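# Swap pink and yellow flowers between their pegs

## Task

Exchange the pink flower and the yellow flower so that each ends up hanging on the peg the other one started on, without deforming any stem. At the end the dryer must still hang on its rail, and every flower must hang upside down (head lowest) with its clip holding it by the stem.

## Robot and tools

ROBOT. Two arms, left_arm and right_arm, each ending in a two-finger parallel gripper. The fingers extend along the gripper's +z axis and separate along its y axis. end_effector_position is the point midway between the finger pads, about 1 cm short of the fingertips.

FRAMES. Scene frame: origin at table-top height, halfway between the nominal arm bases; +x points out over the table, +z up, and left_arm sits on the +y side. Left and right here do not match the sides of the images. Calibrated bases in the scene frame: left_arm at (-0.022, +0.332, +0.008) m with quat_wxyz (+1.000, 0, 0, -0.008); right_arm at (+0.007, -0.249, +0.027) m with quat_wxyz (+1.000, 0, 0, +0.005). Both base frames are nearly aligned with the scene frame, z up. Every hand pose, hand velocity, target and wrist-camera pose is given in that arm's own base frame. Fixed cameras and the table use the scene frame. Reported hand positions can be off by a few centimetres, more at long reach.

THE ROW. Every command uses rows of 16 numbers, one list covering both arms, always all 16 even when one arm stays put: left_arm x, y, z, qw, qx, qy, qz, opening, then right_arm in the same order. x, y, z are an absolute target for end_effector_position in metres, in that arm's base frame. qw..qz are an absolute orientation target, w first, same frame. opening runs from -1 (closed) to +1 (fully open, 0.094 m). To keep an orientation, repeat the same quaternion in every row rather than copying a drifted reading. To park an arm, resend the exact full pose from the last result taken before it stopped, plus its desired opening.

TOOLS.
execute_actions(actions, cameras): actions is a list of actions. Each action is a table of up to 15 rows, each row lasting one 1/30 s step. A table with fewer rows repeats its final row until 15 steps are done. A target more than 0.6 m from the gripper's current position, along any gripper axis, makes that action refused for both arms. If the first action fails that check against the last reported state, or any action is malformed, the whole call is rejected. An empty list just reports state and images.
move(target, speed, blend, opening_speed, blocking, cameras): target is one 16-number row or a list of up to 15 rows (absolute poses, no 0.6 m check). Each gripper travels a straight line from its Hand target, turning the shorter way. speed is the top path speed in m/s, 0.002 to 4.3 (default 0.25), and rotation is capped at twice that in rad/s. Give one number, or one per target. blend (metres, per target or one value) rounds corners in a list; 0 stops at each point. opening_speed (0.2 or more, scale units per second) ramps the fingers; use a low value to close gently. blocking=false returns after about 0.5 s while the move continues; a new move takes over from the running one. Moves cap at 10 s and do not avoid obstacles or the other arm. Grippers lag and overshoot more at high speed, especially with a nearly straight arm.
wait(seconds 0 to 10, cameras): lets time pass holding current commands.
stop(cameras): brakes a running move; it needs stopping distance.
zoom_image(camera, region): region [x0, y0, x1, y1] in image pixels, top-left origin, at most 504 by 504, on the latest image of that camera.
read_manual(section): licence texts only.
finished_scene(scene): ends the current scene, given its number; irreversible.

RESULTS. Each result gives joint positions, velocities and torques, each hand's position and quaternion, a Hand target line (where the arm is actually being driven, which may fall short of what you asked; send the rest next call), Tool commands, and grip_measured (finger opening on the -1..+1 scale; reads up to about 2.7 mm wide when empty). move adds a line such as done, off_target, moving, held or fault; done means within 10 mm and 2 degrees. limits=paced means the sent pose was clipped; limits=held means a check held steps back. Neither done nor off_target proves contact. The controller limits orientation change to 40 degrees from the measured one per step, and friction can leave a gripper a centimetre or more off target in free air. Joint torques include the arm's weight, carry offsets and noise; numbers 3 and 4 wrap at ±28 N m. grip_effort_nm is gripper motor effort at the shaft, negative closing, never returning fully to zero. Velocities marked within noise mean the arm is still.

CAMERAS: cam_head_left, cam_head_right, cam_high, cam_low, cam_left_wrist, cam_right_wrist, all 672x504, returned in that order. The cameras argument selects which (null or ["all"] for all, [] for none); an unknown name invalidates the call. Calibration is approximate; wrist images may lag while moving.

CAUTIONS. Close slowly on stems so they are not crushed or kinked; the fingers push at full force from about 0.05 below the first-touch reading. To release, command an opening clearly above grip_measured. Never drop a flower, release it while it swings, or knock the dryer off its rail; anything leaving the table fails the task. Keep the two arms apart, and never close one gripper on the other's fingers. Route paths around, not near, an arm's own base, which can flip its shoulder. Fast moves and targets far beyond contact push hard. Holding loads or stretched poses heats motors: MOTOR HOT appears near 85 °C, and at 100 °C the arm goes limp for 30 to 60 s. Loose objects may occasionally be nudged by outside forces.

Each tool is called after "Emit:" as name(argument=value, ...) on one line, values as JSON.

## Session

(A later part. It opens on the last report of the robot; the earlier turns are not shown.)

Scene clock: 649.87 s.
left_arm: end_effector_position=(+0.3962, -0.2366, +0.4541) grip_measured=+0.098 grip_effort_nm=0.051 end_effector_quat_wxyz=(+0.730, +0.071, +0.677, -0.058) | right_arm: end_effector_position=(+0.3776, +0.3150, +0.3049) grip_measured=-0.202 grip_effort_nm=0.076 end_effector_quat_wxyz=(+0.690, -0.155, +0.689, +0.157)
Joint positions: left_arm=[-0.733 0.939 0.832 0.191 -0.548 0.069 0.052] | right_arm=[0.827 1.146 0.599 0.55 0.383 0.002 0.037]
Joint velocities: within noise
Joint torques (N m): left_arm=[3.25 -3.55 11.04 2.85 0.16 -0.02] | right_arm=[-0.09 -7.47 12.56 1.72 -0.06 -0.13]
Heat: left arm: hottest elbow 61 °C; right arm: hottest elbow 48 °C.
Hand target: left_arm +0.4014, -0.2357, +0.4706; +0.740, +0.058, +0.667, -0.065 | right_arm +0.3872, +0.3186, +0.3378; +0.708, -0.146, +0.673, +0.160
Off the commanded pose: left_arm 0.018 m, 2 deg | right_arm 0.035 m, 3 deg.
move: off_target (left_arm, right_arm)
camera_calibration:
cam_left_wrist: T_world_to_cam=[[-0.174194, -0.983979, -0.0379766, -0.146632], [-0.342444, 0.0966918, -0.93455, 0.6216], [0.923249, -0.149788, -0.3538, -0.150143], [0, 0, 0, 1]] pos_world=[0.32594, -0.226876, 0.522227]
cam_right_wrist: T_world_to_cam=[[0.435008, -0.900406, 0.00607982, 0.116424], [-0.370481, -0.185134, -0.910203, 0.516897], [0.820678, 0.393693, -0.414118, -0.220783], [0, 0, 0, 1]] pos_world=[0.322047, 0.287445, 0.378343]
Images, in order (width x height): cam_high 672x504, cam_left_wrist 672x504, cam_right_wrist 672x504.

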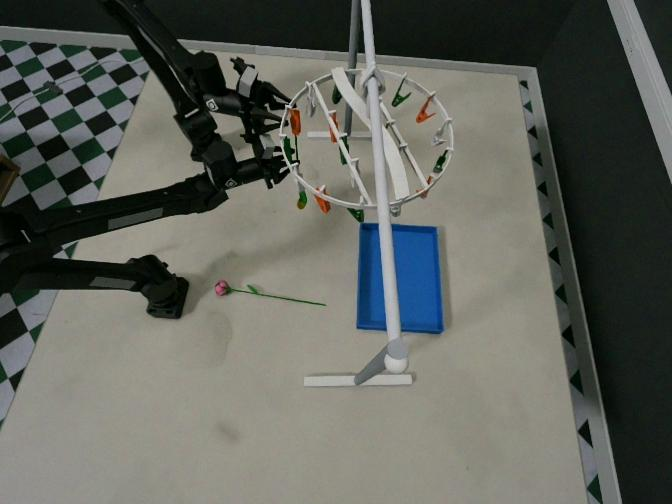

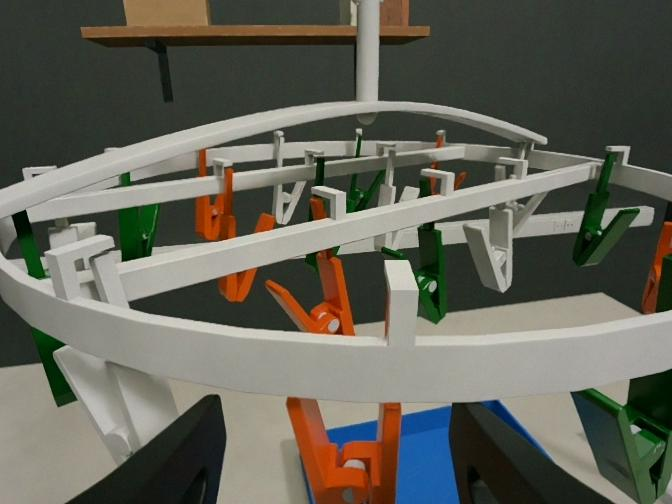

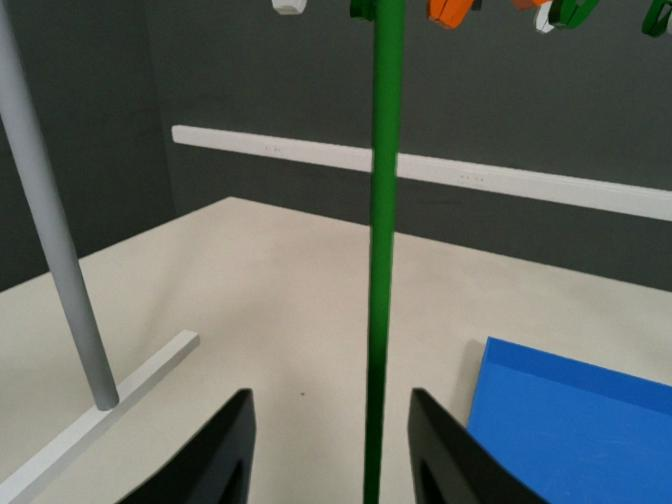

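Emit:
move(target=[0.304,-0.217,0.471,0.7402,0.0579,0.6667,-0.0648,0.1,0.305,0.281,0.333,0.7077,-0.1464,0.6729,0.1596,-0.2], speed=0.1)

Emit:
zoom_image(camera="cam_high", region=[270, 60, 470, 230])

Scene clock: 654.47 s.
left_arm: end_effector_position=(+0.3075, -0.2162, +0.4692) grip_measured=+0.099 grip_effort_nm=0.051 end_effector_quat_wxyz=(+0.740, +0.052, +0.667, -0.066) | right_arm: end_effector_position=(+0.3094, +0.2805, +0.3419) grip_measured=-0.201 grip_effort_nm=0.076 end_effector_quat_wxyz=(+0.712, -0.134, +0.669, +0.167)
Joint positions: left_arm=[-0.932 0.708 0.74 0.113 -0.76 0.089 0.052] | right_arm=[0.94 0.871 0.497 0.453 0.511 -0.005 0.038]
Joint velocities: within noise
Joint torques (N m): left_arm=[1.9 -2.2 9.14 1.54 -0.02 0.19] | right_arm=[1.32 -3.02 7.82 1.62 0.08 -0.11]
Heat: left arm: hottest elbow 61 °C; right arm: hottest elbow 48 °C.
Hand target: left_arm +0.3041, -0.2170, +0.4709; +0.740, +0.058, +0.667, -0.065 | right_arm +0.3052, +0.2810, +0.3331; +0.708, -0.146, +0.673, +0.160
Off the commanded pose: left_arm 0.004 m, 1 deg | right_arm 0.010 m, 2 deg.
move: done
camera_calibration:
cam_left_wrist: T_world_to_cam=[[-0.16078, -0.986989, -0.00169014, -0.163319], [-0.319058, 0.0535947, -0.946218, 0.592351], [0.933998, -0.151594, -0.323524, -0.0776407], [0, 0, 0, 1]] pos_world=[0.235252, -0.204711, 0.535098]
cam_right_wrist: T_world_to_cam=[[0.42153, -0.906498, -0.0239395, 0.130952], [-0.328328, -0.127961, -0.935856, 0.498716], [0.845288, 0.402352, -0.351569, -0.167268], [0, 0, 0, 1]] pos_world=[0.249933, 0.249824, 0.411055]

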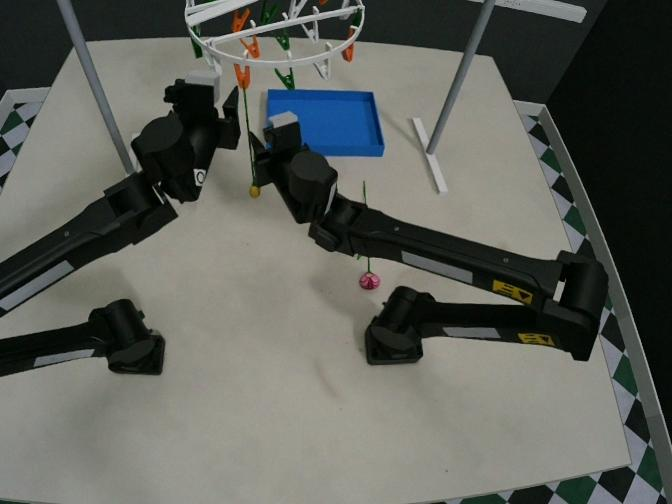

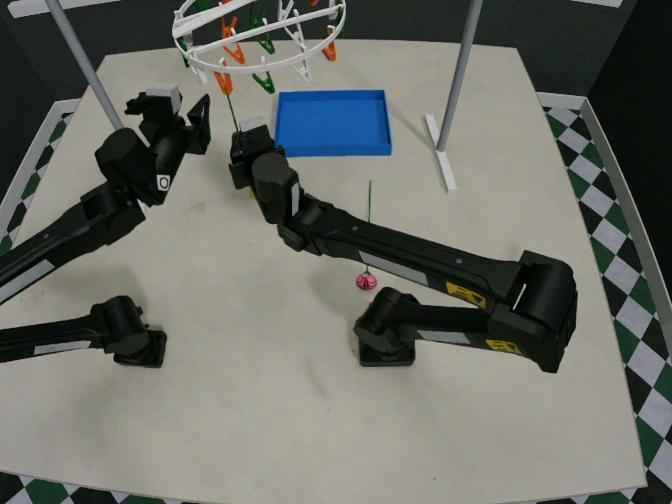

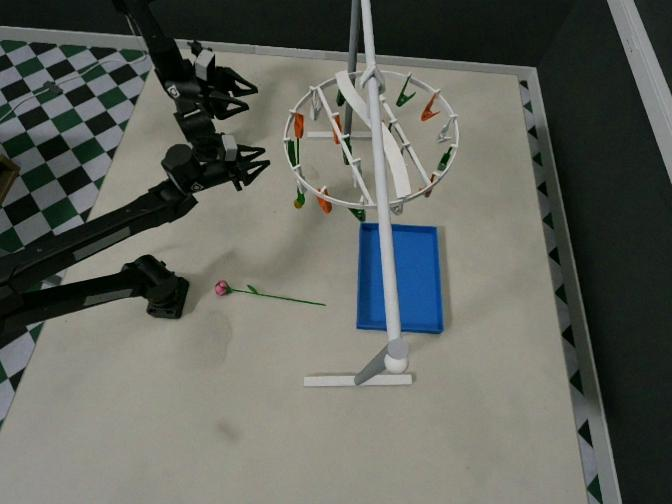

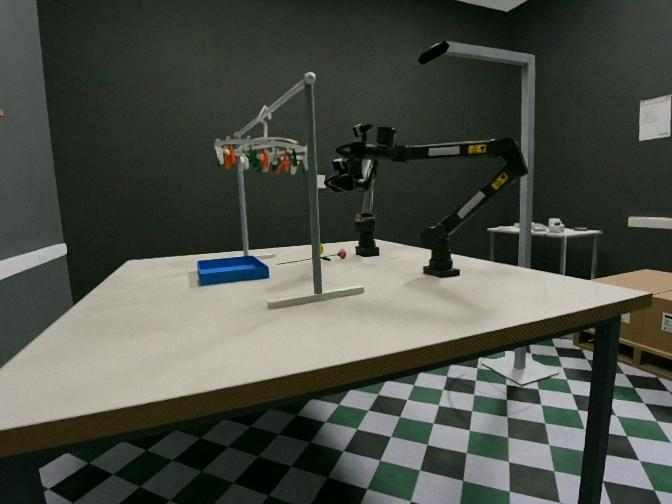

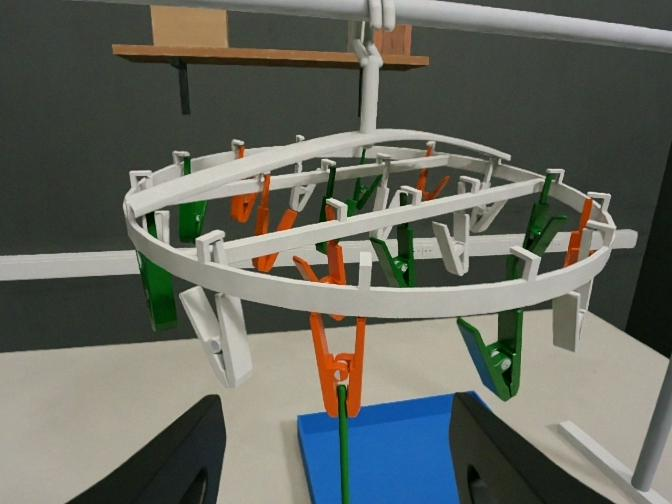

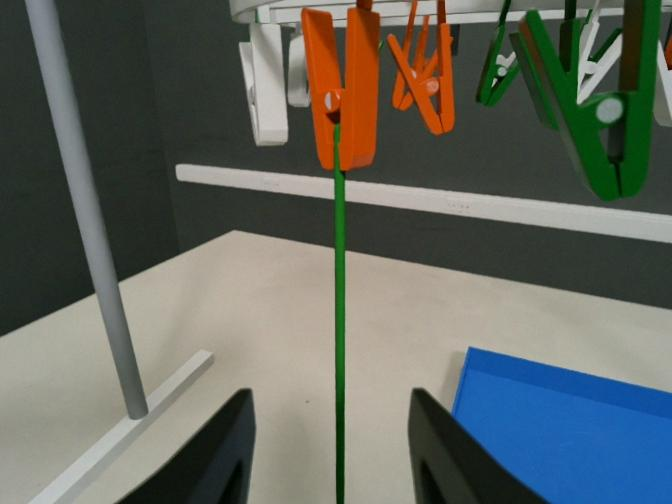

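Scaled by 2.520 from the camera's 672x504 image, which has a finer 960x720 frame.

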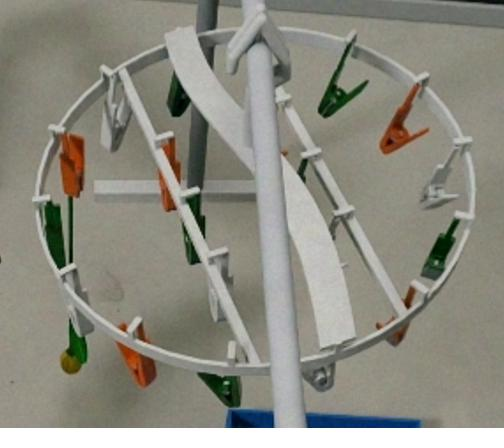

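Emit:
move(target=[[0.304,-0.217,0.471,0.7402,0.0579,0.6667,-0.0648,0.1,0.25,0.20,0.27,0.6903,-0.153,0.6903,0.153,-0.2],[0.304,-0.217,0.471,0.7402,0.0579,0.6667,-0.0648,0.1,0.29,0.0,0.25,0.7071,0,0.7071,0,-0.2],[0.304,-0.217,0.471,0.7402,0.0579,0.6667,-0.0648,0.1,0.22,-0.22,0.27,0.683,0.183,0.683,-0.183,-0.2]], speed=0.25, blend=0.04, cameras=["cam_high","cam_head_left","cam_head_right"])

Scene clock: 675.77 s.
left_arm: end_effector_position=(+0.3074, -0.2163, +0.4692) grip_measured=+0.099 grip_effort_nm=0.046 end_effector_quat_wxyz=(+0.740, +0.052, +0.667, -0.066) | right_arm: end_effector_position=(+0.2164, -0.2114, +0.2343) grip_measured=-0.201 grip_effort_nm=0.071 end_effector_quat_wxyz=(+0.667, +0.196, +0.699, -0.166)
Joint positions: left_arm=[-0.932 0.708 0.74 0.113 -0.76 0.09 0.052] | right_arm=[-1.079 0.392 0.156 0.17 -0.56 -0.006 0.038]
Joint velocities: within noise
Joint torques (N m): left_arm=[1.85 -2.14 9.13 1.47 0.01 0.17] | right_arm=[0.38 4.37 13.46 2.52 -0.09 0.09]
Heat: left arm: hottest elbow 60 °C; right arm: hottest elbow 47 °C.
Hand target: left_arm +0.3040, -0.2171, +0.4709; +0.740, +0.058, +0.667, -0.065 | right_arm +0.2181, -0.2177, +0.2696; +0.683, +0.183, +0.683, -0.183
Off the commanded pose: left_arm 0.004 m, 1 deg | right_arm 0.037 m, 4 deg.
move: off_target (right_arm)
Images, in order (width x height): cam_head_left 672x504, cam_head_right 672x504, cam_high 672x504.

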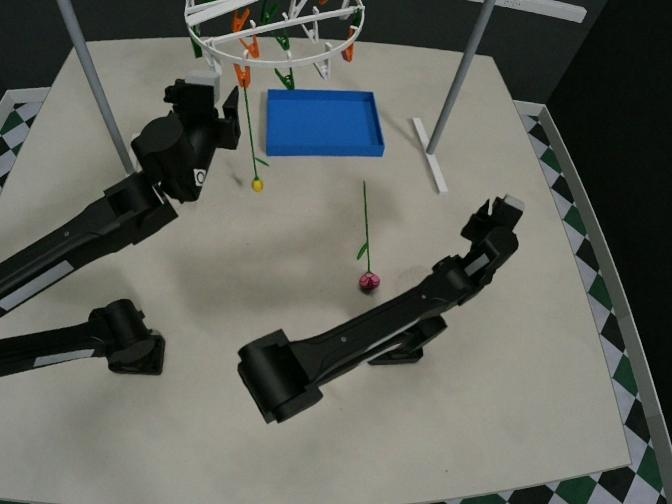

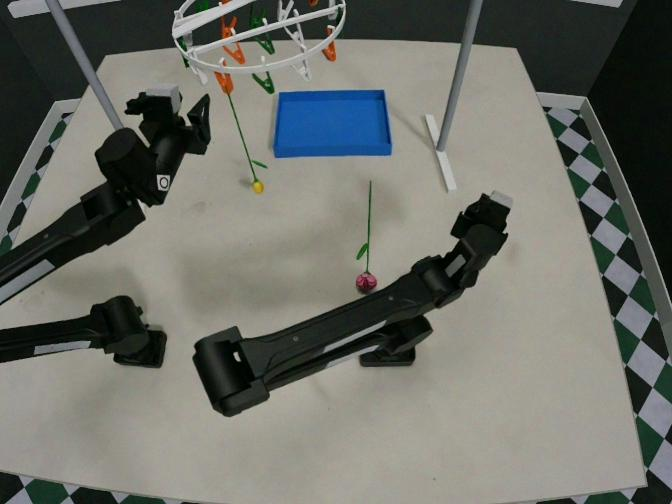

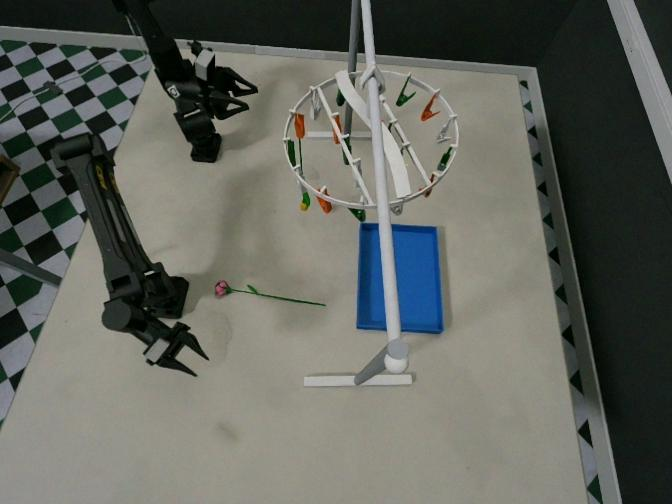

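Emit:
move(target=[[0.27,-0.23,0.33,0.6533,0.05,0.7533,-0.05,0.1,0.22,-0.22,0.27,0.683,0.183,0.683,-0.183,-0.2],[0.27,-0.42,0.22,0.2,0,0.98,0,0.1,0.22,-0.22,0.27,0.683,0.183,0.683,-0.183,-0.2],[0.383,-0.555,0.12,0,0,1,0,-0.4,0.22,-0.22,0.27,0.683,0.183,0.683,-0.183,-0.2]], speed=0.25, blend=0.04)

Scene clock: 685.60 s.
left_arm: end_effector_position=(+0.3739, -0.5450, +0.1133) grip_measured=-0.398 grip_effort_nm=-0.115 end_effector_quat_wxyz=(-0.005, -0.003, +1.000, +0.010) | right_arm: end_effector_position=(+0.2165, -0.2114, +0.2344) grip_measured=-0.201 grip_effort_nm=0.071 end_effector_quat_wxyz=(+0.667, +0.196, +0.699, -0.166)
Joint positions: left_arm=[-0.969 2.156 2.025 -1.462 -0.003 -0.976 0.028] | right_arm=[-1.079 0.393 0.156 0.172 -0.56 -0.006 0.038]
Joint velocities: within noise
Joint torques (N m): left_arm=[2.84 -17.55 11.51 -0.05 0.08 0.18] | right_arm=[0.03 4.6 13.44 2.52 -0.05 0.09]
Heat: left arm: hottest elbow 60 °C; right arm: hottest elbow 50 °C.
Hand target: left_arm +0.3826, -0.5545, +0.1201; +0.000, +0.000, +1.000, -0.001 | right_arm +0.2182, -0.2178, +0.2696; +0.683, +0.183, +0.683, -0.183
Off the commanded pose: left_arm 0.015 m, 1 deg | right_arm 0.037 m, 4 deg.
move: off_target (left_arm, right_arm); target 3's new opening was sent with left_arm's hand 0.015 m and 1 deg from that target
camera_calibration:
cam_left_wrist: T_world_to_cam=[[-0.00701866, -0.999681, -0.0242711, -0.539535], [-0.902817, -0.00410145, 0.430006, 0.325286], [-0.429968, 0.0249304, -0.9025, 0.36707], [0, 0, 0, 1]] pos_world=[0.447715, -0.547179, 0.17831]
cam_right_wrist: T_world_to_cam=[[-0.490569, -0.871173, -0.0199845, -0.0744081], [-0.396188, 0.243408, -0.885318, 0.386003], [0.77613, -0.426392, -0.464557, -0.0623717], [0, 0, 0, 1]] pos_world=[0.164836, -0.185373, 0.311273]

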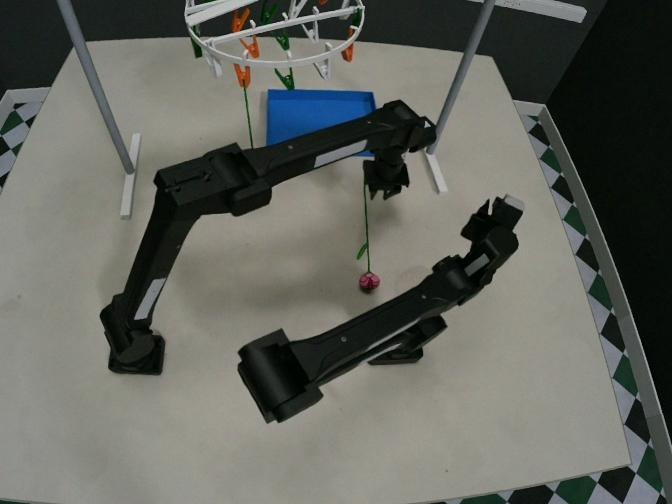

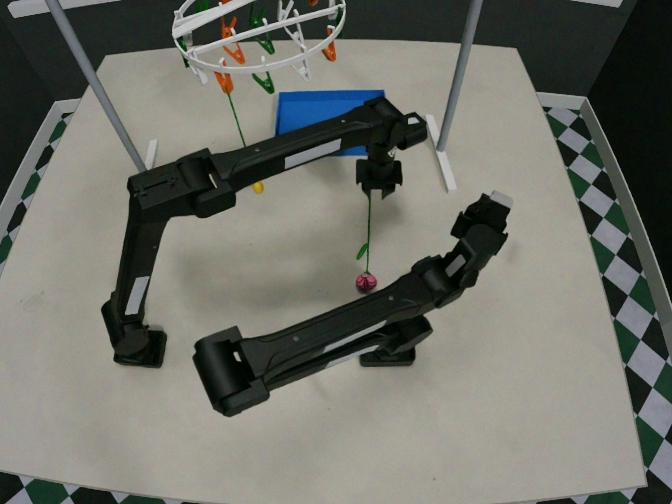

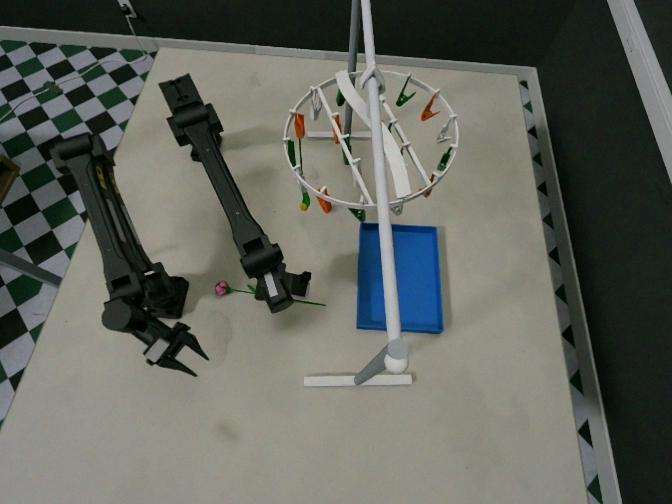

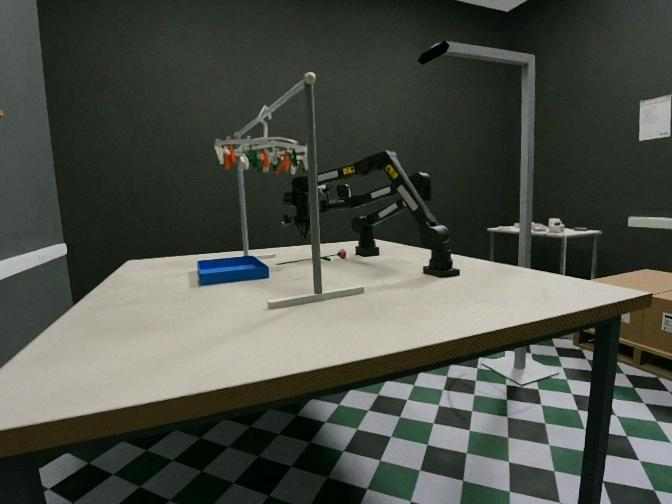

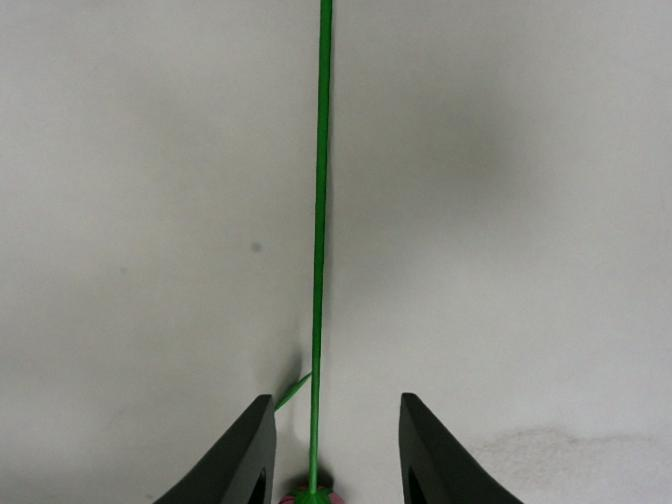

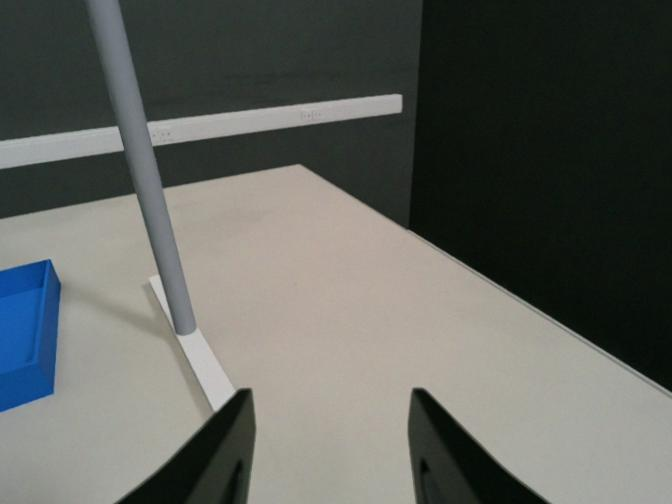

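Emit:
move(target=[0.386,-0.54,0.05,0,0,1,0,-0.4,0.22,-0.22,0.27,0.683,0.183,0.683,-0.183,-0.2], speed=0.1, cameras=["cam_left_wrist"])

Scene clock: 693.80 s.
left_arm: end_effector_position=(+0.3792, -0.5411, +0.0603) grip_measured=-0.398 grip_effort_nm=-0.120 end_effector_quat_wxyz=(+0.002, +0.000, +1.000, +0.000) | right_arm: end_effector_position=(+0.2165, -0.2115, +0.2345) grip_measured=-0.201 grip_effort_nm=0.071 end_effector_quat_wxyz=(+0.667, +0.196, +0.699, -0.166)
Joint positions: left_arm=[-0.96 2.169 1.907 -1.306 -0.003 -0.96 0.028] | right_arm=[-1.079 0.393 0.156 0.173 -0.56 -0.006 0.038]
Joint velocities: within noise
Joint torques (N m): left_arm=[3.19 -17.61 7.83 0.95 0.08 0.2] | right_arm=[0.26 4.37 13.5 2.51 -0.06 0.09]
Heat: left arm: hottest elbow 61 °C; right arm: hottest elbow 53 °C.
Hand target: left_arm +0.3858, -0.5399, +0.0501; +0.000, +0.000, +1.000, +0.000 | right_arm +0.2182, -0.2178, +0.2696; +0.683, +0.183, +0.683, -0.183
Off the commanded pose: left_arm 0.012 m, 0 deg | right_arm 0.037 m, 4 deg.
move: off_target (left_arm, right_arm)
camera_calibration:
cam_left_wrist: T_world_to_cam=[[-0.0129476, -0.999906, -0.00457862, -0.535958], [-0.908553, 0.00985226, 0.417654, 0.363324], [-0.41757, 0.00956755, -0.908595, 0.308748], [0, 0, 0, 1]] pos_world=[0.452083, -0.542441, 0.126329]
Images, in order (width x height): cam_left_wrist 672x504.

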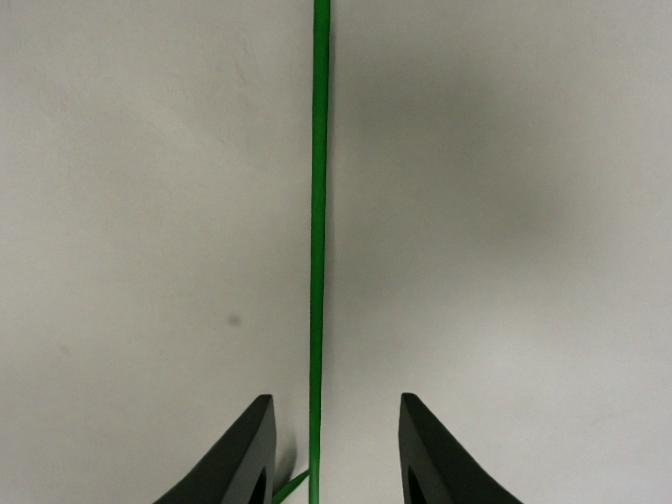

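Emit:
move(target=[0.386,-0.533,0.003,0,0,1,0,-0.4,0.22,-0.22,0.27,0.683,0.183,0.683,-0.183,-0.2], speed=0.06, cameras=["cam_left_wrist"])

Scene clock: 697.03 s.
left_arm: end_effector_position=(+0.3799, -0.5347, +0.0140) grip_measured=-0.398 grip_effort_nm=-0.115 end_effector_quat_wxyz=(+0.002, -0.001, +1.000, -0.001) | right_arm: end_effector_position=(+0.2165, -0.2115, +0.2345) grip_measured=-0.201 grip_effort_nm=0.071 end_effector_quat_wxyz=(+0.667, +0.196, +0.699, -0.166)
Joint positions: left_arm=[-0.953 2.197 1.828 -1.198 -0.003 -0.954 0.028] | right_arm=[-1.079 0.393 0.156 0.173 -0.56 -0.006 0.038]
Joint velocities: within noise
Joint torques (N m): left_arm=[3.25 -17.38 7.51 0.9 0.08 0.17] | right_arm=[0.15 4.37 13.53 2.52 -0.05 0.09]
Heat: left arm: hottest elbow 61 °C; right arm: hottest elbow 53 °C.
Hand target: left_arm +0.3859, -0.5327, +0.0032; +0.000, +0.000, +1.000, +0.000 | right_arm +0.2182, -0.2177, +0.2696; +0.683, +0.183, +0.683, -0.183
Off the commanded pose: left_arm 0.013 m, 0 deg | right_arm 0.037 m, 4 deg.
move: off_target (left_arm, right_arm)
camera_calibration:
cam_left_wrist: T_world_to_cam=[[-0.0125771, -0.999914, -0.00376578, -0.529897], [-0.908836, 0.0098609, 0.417037, 0.383373], [-0.416964, 0.00866759, -0.908882, 0.266268], [0, 0, 0, 1]] pos_world=[0.452783, -0.53594, 0.0801298]
Images, in order (width x height): cam_left_wrist 672x504.

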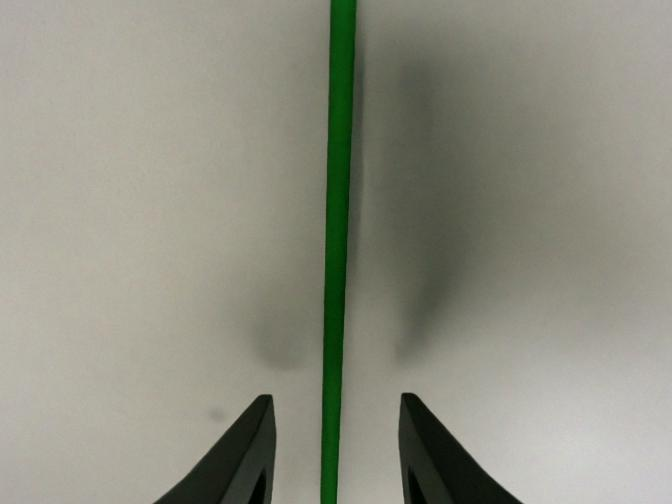

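Emit:
move(target=[0.386,-0.532,-0.006,0,0,1,0,-0.4,0.22,-0.22,0.27,0.683,0.183,0.683,-0.183,-0.2], speed=0.04, cameras=["cam_left_wrist"])

Scene clock: 699.27 s.
left_arm: end_effector_position=(+0.3804, -0.5349, +0.0076) grip_measured=-0.398 grip_effort_nm=-0.120 end_effector_quat_wxyz=(+0.004, +0.000, +1.000, -0.003) | right_arm: end_effector_position=(+0.2165, -0.2115, +0.2345) grip_measured=-0.201 grip_effort_nm=0.071 end_effector_quat_wxyz=(+0.667, +0.196, +0.699, -0.166)
Joint positions: left_arm=[-0.953 2.201 1.818 -1.179 -0.003 -0.953 0.028] | right_arm=[-1.079 0.393 0.156 0.173 -0.56 -0.006 0.038]
Joint velocities: within noise
Joint torques (N m): left_arm=[3.19 -17.38 7.38 0.81 0.08 0.18] | right_arm=[0.03 4.42 13.45 2.61 -0.05 0.09]
Heat: left arm: hottest elbow 60 °C; right arm: hottest elbow 54 °C.
Hand target: left_arm +0.3858, -0.5318, -0.0057; +0.000, +0.000, +1.000, +0.000 | right_arm +0.2182, -0.2177, +0.2696; +0.683, +0.183, +0.683, -0.183
Off the commanded pose: left_arm 0.015 m, 1 deg | right_arm 0.037 m, 4 deg.
move: off_target (left_arm, right_arm)
camera_calibration:
cam_left_wrist: T_world_to_cam=[[-0.01329, -0.999912, 0.000237583, -0.529881], [-0.910038, 0.0121939, 0.414344, 0.388218], [-0.414311, 0.00529043, -0.91012, 0.257838], [0, 0, 0, 1]] pos_world=[0.453076, -0.535932, 0.0739335]
Images, in order (width x height): cam_left_wrist 672x504.

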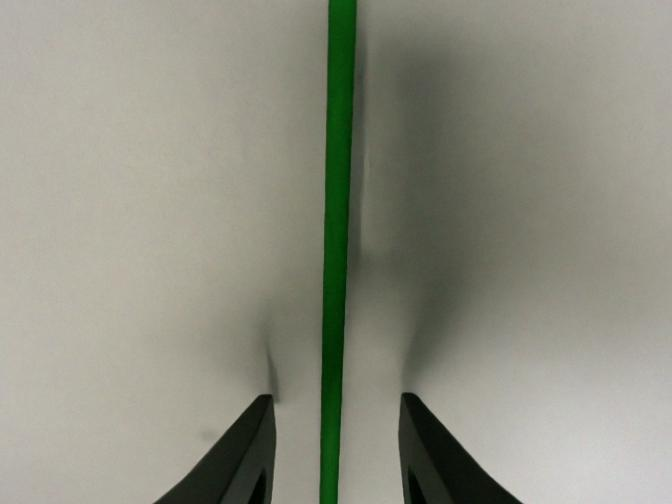

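Emit:
move(target=[0.386,-0.532,-0.006,0,0,1,0,-0.96,0.22,-0.22,0.27,0.683,0.183,0.683,-0.183,-0.2], opening_speed=0.3, cameras=["cam_left_wrist"])

Scene clock: 702.90 s.
left_arm: end_effector_position=(+0.3805, -0.5348, +0.0076) grip_measured=-0.955 grip_effort_nm=-0.838 end_effector_quat_wxyz=(+0.003, +0.000, +1.000, -0.003) | right_arm: end_effector_position=(+0.2165, -0.2115, +0.2344) grip_measured=-0.201 grip_effort_nm=0.071 end_effector_quat_wxyz=(+0.667, +0.196, +0.699, -0.166)
Joint positions: left_arm=[-0.952 2.201 1.818 -1.179 -0.002 -0.952 0.002] | right_arm=[-1.079 0.394 0.156 0.173 -0.56 -0.006 0.038]
Joint velocities: within noise
Joint torques (N m): left_arm=[3.25 -17.38 7.38 0.91 0.08 0.17] | right_arm=[0.21 4.6 13.52 2.59 -0.06 0.08]
Heat: left arm: hottest elbow 60 °C; right arm: hottest elbow 55 °C.
Hand target: left_arm +0.3858, -0.5317, -0.0058; +0.000, +0.000, +1.000, +0.000 | right_arm +0.2182, -0.2178, +0.2695; +0.683, +0.183, +0.683, -0.183
Off the commanded pose: left_arm 0.015 m, 1 deg | right_arm 0.037 m, 4 deg.
move: off_target (left_arm, right_arm)
camera_calibration:
cam_left_wrist: T_world_to_cam=[[-0.013706, -0.999906, 0.000535822, -0.529609], [-0.909903, 0.0126945, 0.414627, 0.388494], [-0.414595, 0.00519533, -0.909991, 0.257948], [0, 0, 0, 1]] pos_world=[0.453176, -0.535831, 0.0739338]
Images, in order (width x height): cam_left_wrist 672x504.

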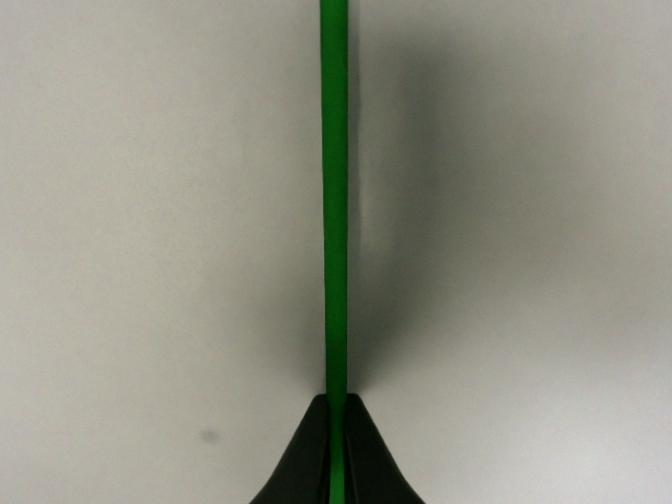

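Emit:
move(target=[[0.386,-0.532,0.10,0,0,1,0,-0.96,0.22,-0.22,0.27,0.683,0.183,0.683,-0.183,-0.2],[0.37,-0.49,0.22,0.2,0.026,0.979,-0.026,-0.96,0.22,-0.22,0.27,0.683,0.183,0.683,-0.183,-0.2],[0.35,-0.42,0.245,0.701,0.0923,0.701,-0.0923,-0.96,0.22,-0.22,0.27,0.683,0.183,0.683,-0.183,-0.2]], speed=0.15, blend=0.03)

Scene clock: 718.27 s.
left_arm: end_effector_position=(+0.3507, -0.4163, +0.2485) grip_measured=-0.954 grip_effort_nm=-0.696 end_effector_quat_wxyz=(+0.700, +0.088, +0.703, -0.092) | right_arm: end_effector_position=(+0.2165, -0.2115, +0.2344) grip_measured=-0.201 grip_effort_nm=0.076 end_effector_quat_wxyz=(+0.667, +0.196, +0.699, -0.166)
Joint positions: left_arm=[-1.111 1.505 0.746 0.753 -0.855 -0.012 0.002] | right_arm=[-1.079 0.394 0.156 0.173 -0.56 -0.006 0.038]
Joint velocities: within noise
Joint torques (N m): left_arm=[2.32 -8.53 6.89 2.77 0.12 0.17] | right_arm=[0.15 4.37 13.49 2.56 -0.04 0.08]
Heat: left arm: hottest elbow 57 °C; right arm: hottest elbow 58 °C.
Hand target: left_arm +0.3499, -0.4199, +0.2451; +0.701, +0.092, +0.701, -0.092 | right_arm +0.2182, -0.2178, +0.2696; +0.683, +0.183, +0.683, -0.183
Off the commanded pose: left_arm 0.005 m, 1 deg | right_arm 0.037 m, 4 deg.
move: off_target (right_arm)
camera_calibration:
cam_left_wrist: T_world_to_cam=[[-0.247572, -0.968842, -0.00723396, -0.314834], [-0.410063, 0.111544, -0.905211, 0.453817], [0.877814, -0.221139, -0.424901, -0.203855], [0, 0, 0, 1]] pos_world=[0.287096, -0.400725, 0.321904]
cam_right_wrist: T_world_to_cam=[[-0.490569, -0.871173, -0.0199845, -0.0744081], [-0.396188, 0.243408, -0.885318, 0.386003], [0.77613, -0.426392, -0.464557, -0.0623717], [0, 0, 0, 1]] pos_world=[0.164836, -0.185373, 0.311273]

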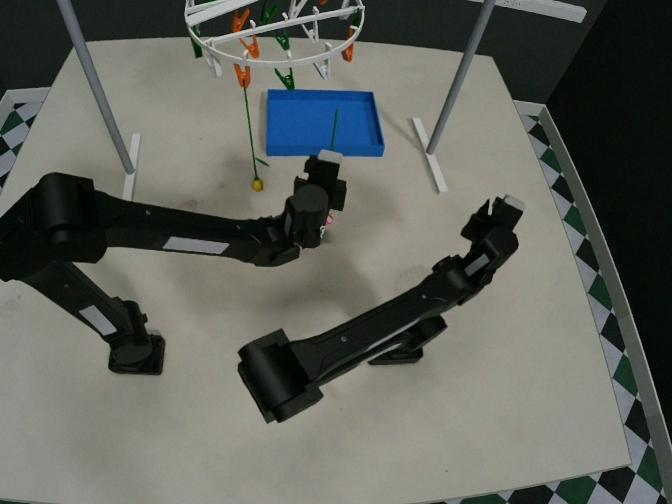

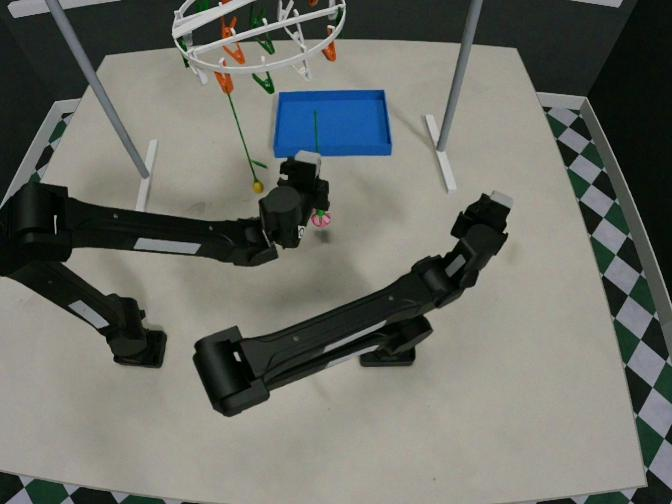

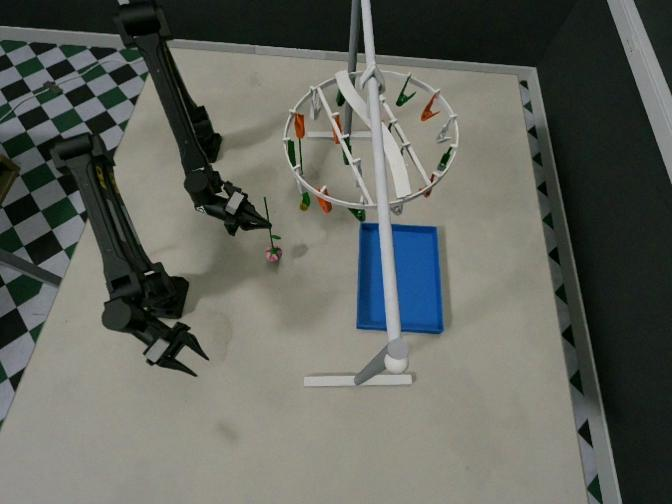

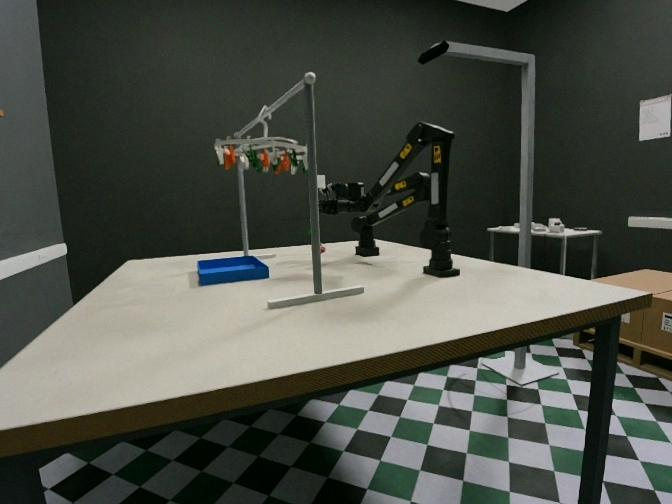

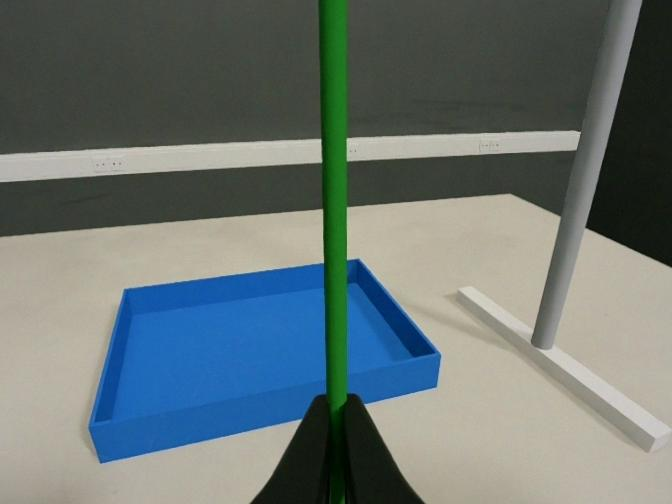

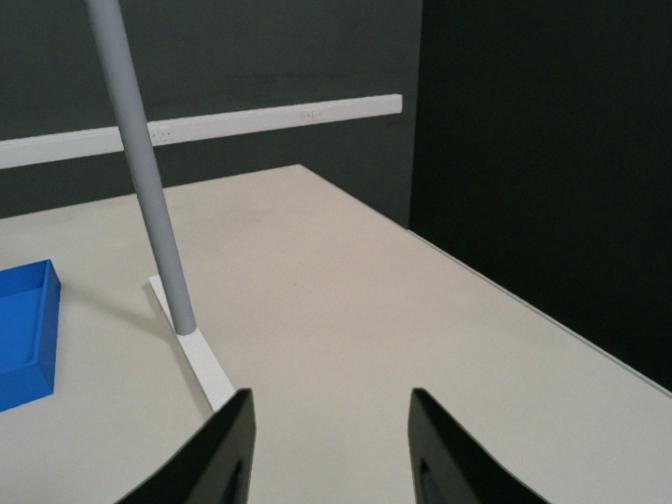

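Emit:
zoom_image(camera="cam_head_right", region=[160, 0, 360, 110])

Emit:
zoom_image(camera="cam_head_left", region=[180, 0, 380, 110])

Emit:
zoom_image(camera="cam_high", region=[280, 140, 400, 230])

Scaled by 2.520 from the camera's 672x504 image, which has a finer 960x720 frame.

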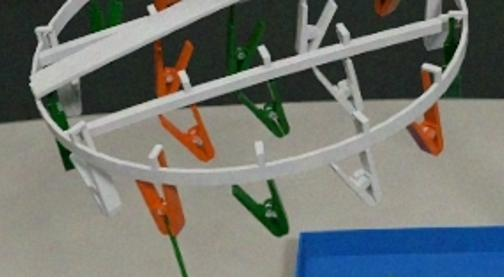

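Scaled by 2.520 from the camera's 672x504 image, which has a finer 960x720 frame.

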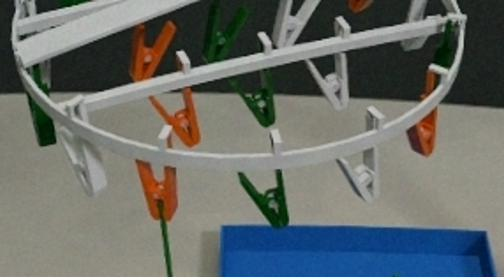

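Scaled by 4.200 from the camera's 672x504 image, which has a finer 960x720 frame.

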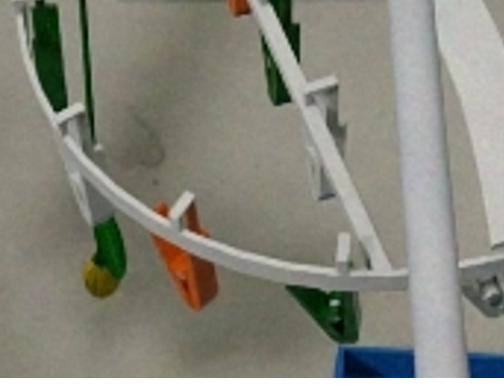

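Emit:
move(target=[[0.35,-0.42,0.245,0.701,0.0923,0.701,-0.0923,-0.96,0.30,-0.15,0.36,0.704,-0.0653,0.704,0.0653,0.1],[0.35,-0.42,0.245,0.701,0.0923,0.701,-0.0923,-0.96,0.425,0.015,0.435,0.65,-0.3244,0.5852,0.3603,0.1]], speed=0.2, blend=0.03)

Emit:
zoom_image(camera="cam_high", region=[240, 130, 400, 250])

Scene clock: 740.97 s.
left_arm: end_effector_position=(+0.3506, -0.4164, +0.2485) grip_measured=-0.960 grip_effort_nm=-0.603 end_effector_quat_wxyz=(+0.700, +0.089, +0.703, -0.092) | right_arm: end_effector_position=(+0.4169, +0.0137, +0.4134) grip_measured=+0.099 grip_effort_nm=0.081 end_effector_quat_wxyz=(+0.643, -0.312, +0.598, +0.364)
Joint positions: left_arm=[-1.111 1.505 0.746 0.753 -0.855 -0.01 0.002] | right_arm=[-0.38 1.138 0.774 0.801 -1.356 0.462 0.052]
Joint velocities: within noise
Joint torques (N m): left_arm=[2.32 -8.47 6.89 2.74 0.13 0.16] | right_arm=[1.08 -5.83 12.3 1.77 0.28 0.2]
Heat: left arm: hottest elbow 55 °C; right arm: hottest elbow 60 °C.
Hand target: left_arm +0.3499, -0.4199, +0.2450; +0.701, +0.092, +0.701, -0.092 | right_arm +0.4237, +0.0150, +0.4344; +0.649, -0.325, +0.587, +0.359
Off the commanded pose: left_arm 0.005 m, 1 deg | right_arm 0.023 m, 2 deg.
move: off_target (right_arm)
camera_calibration:
cam_left_wrist: T_world_to_cam=[[-0.247876, -0.968755, -0.00844964, -0.314417], [-0.409734, 0.112734, -0.905212, 0.45421], [0.877881, -0.220918, -0.424876, -0.203816], [0, 0, 0, 1]] pos_world=[0.287096, -0.400824, 0.321903]
cam_right_wrist: T_world_to_cam=[[0.842889, -0.537504, -0.025057, -0.334754], [-0.19819, -0.266826, -0.943146, 0.517394], [0.500259, 0.799933, -0.331433, 0.00446131], [0, 0, 0, 1]] pos_world=[0.382471, -0.0454466, 0.481069]

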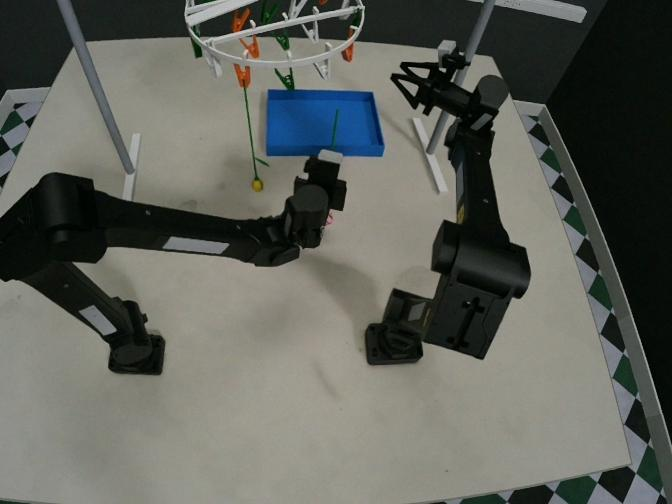

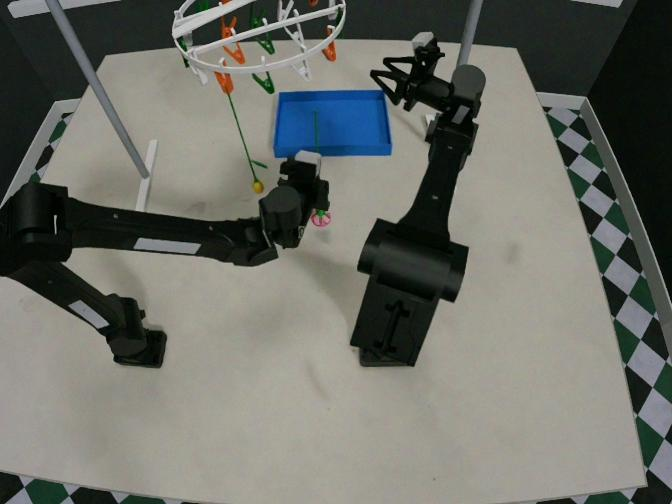

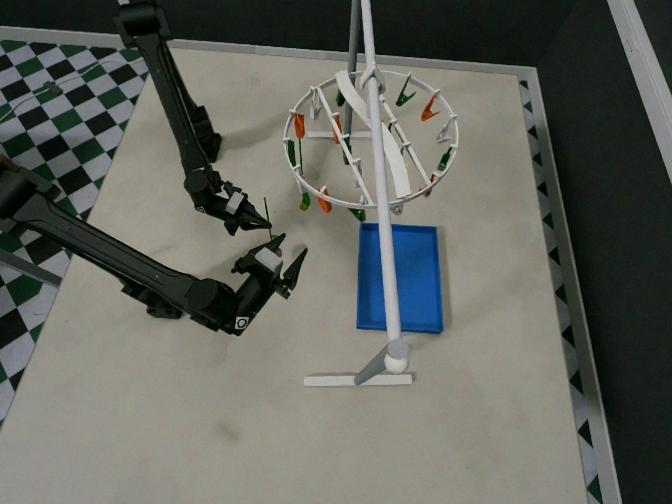

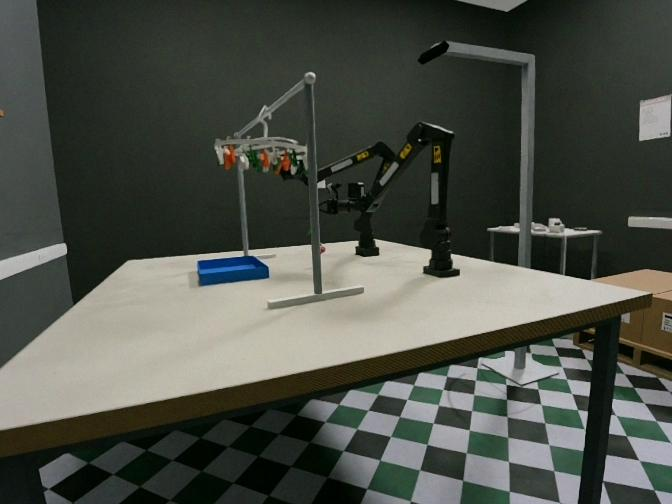

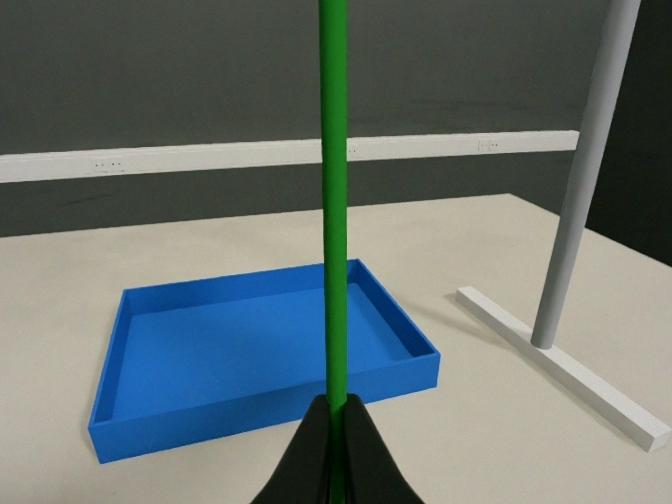

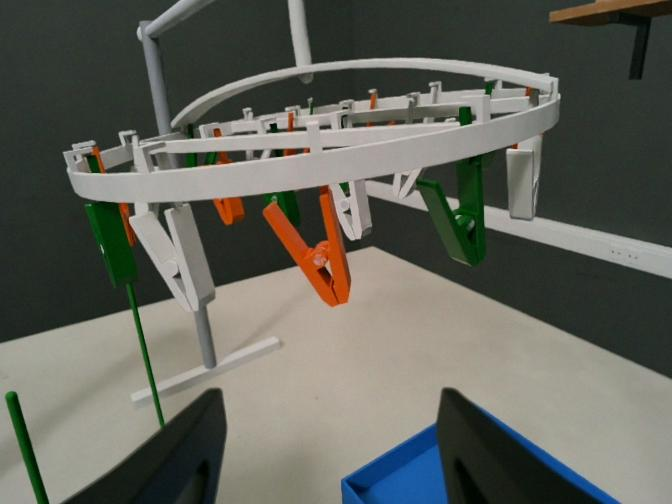

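Scaled by 3.150 from the camera's 672x504 image, which has a finer 960x720 frame.

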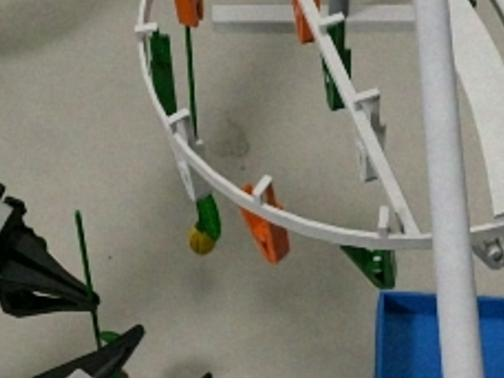

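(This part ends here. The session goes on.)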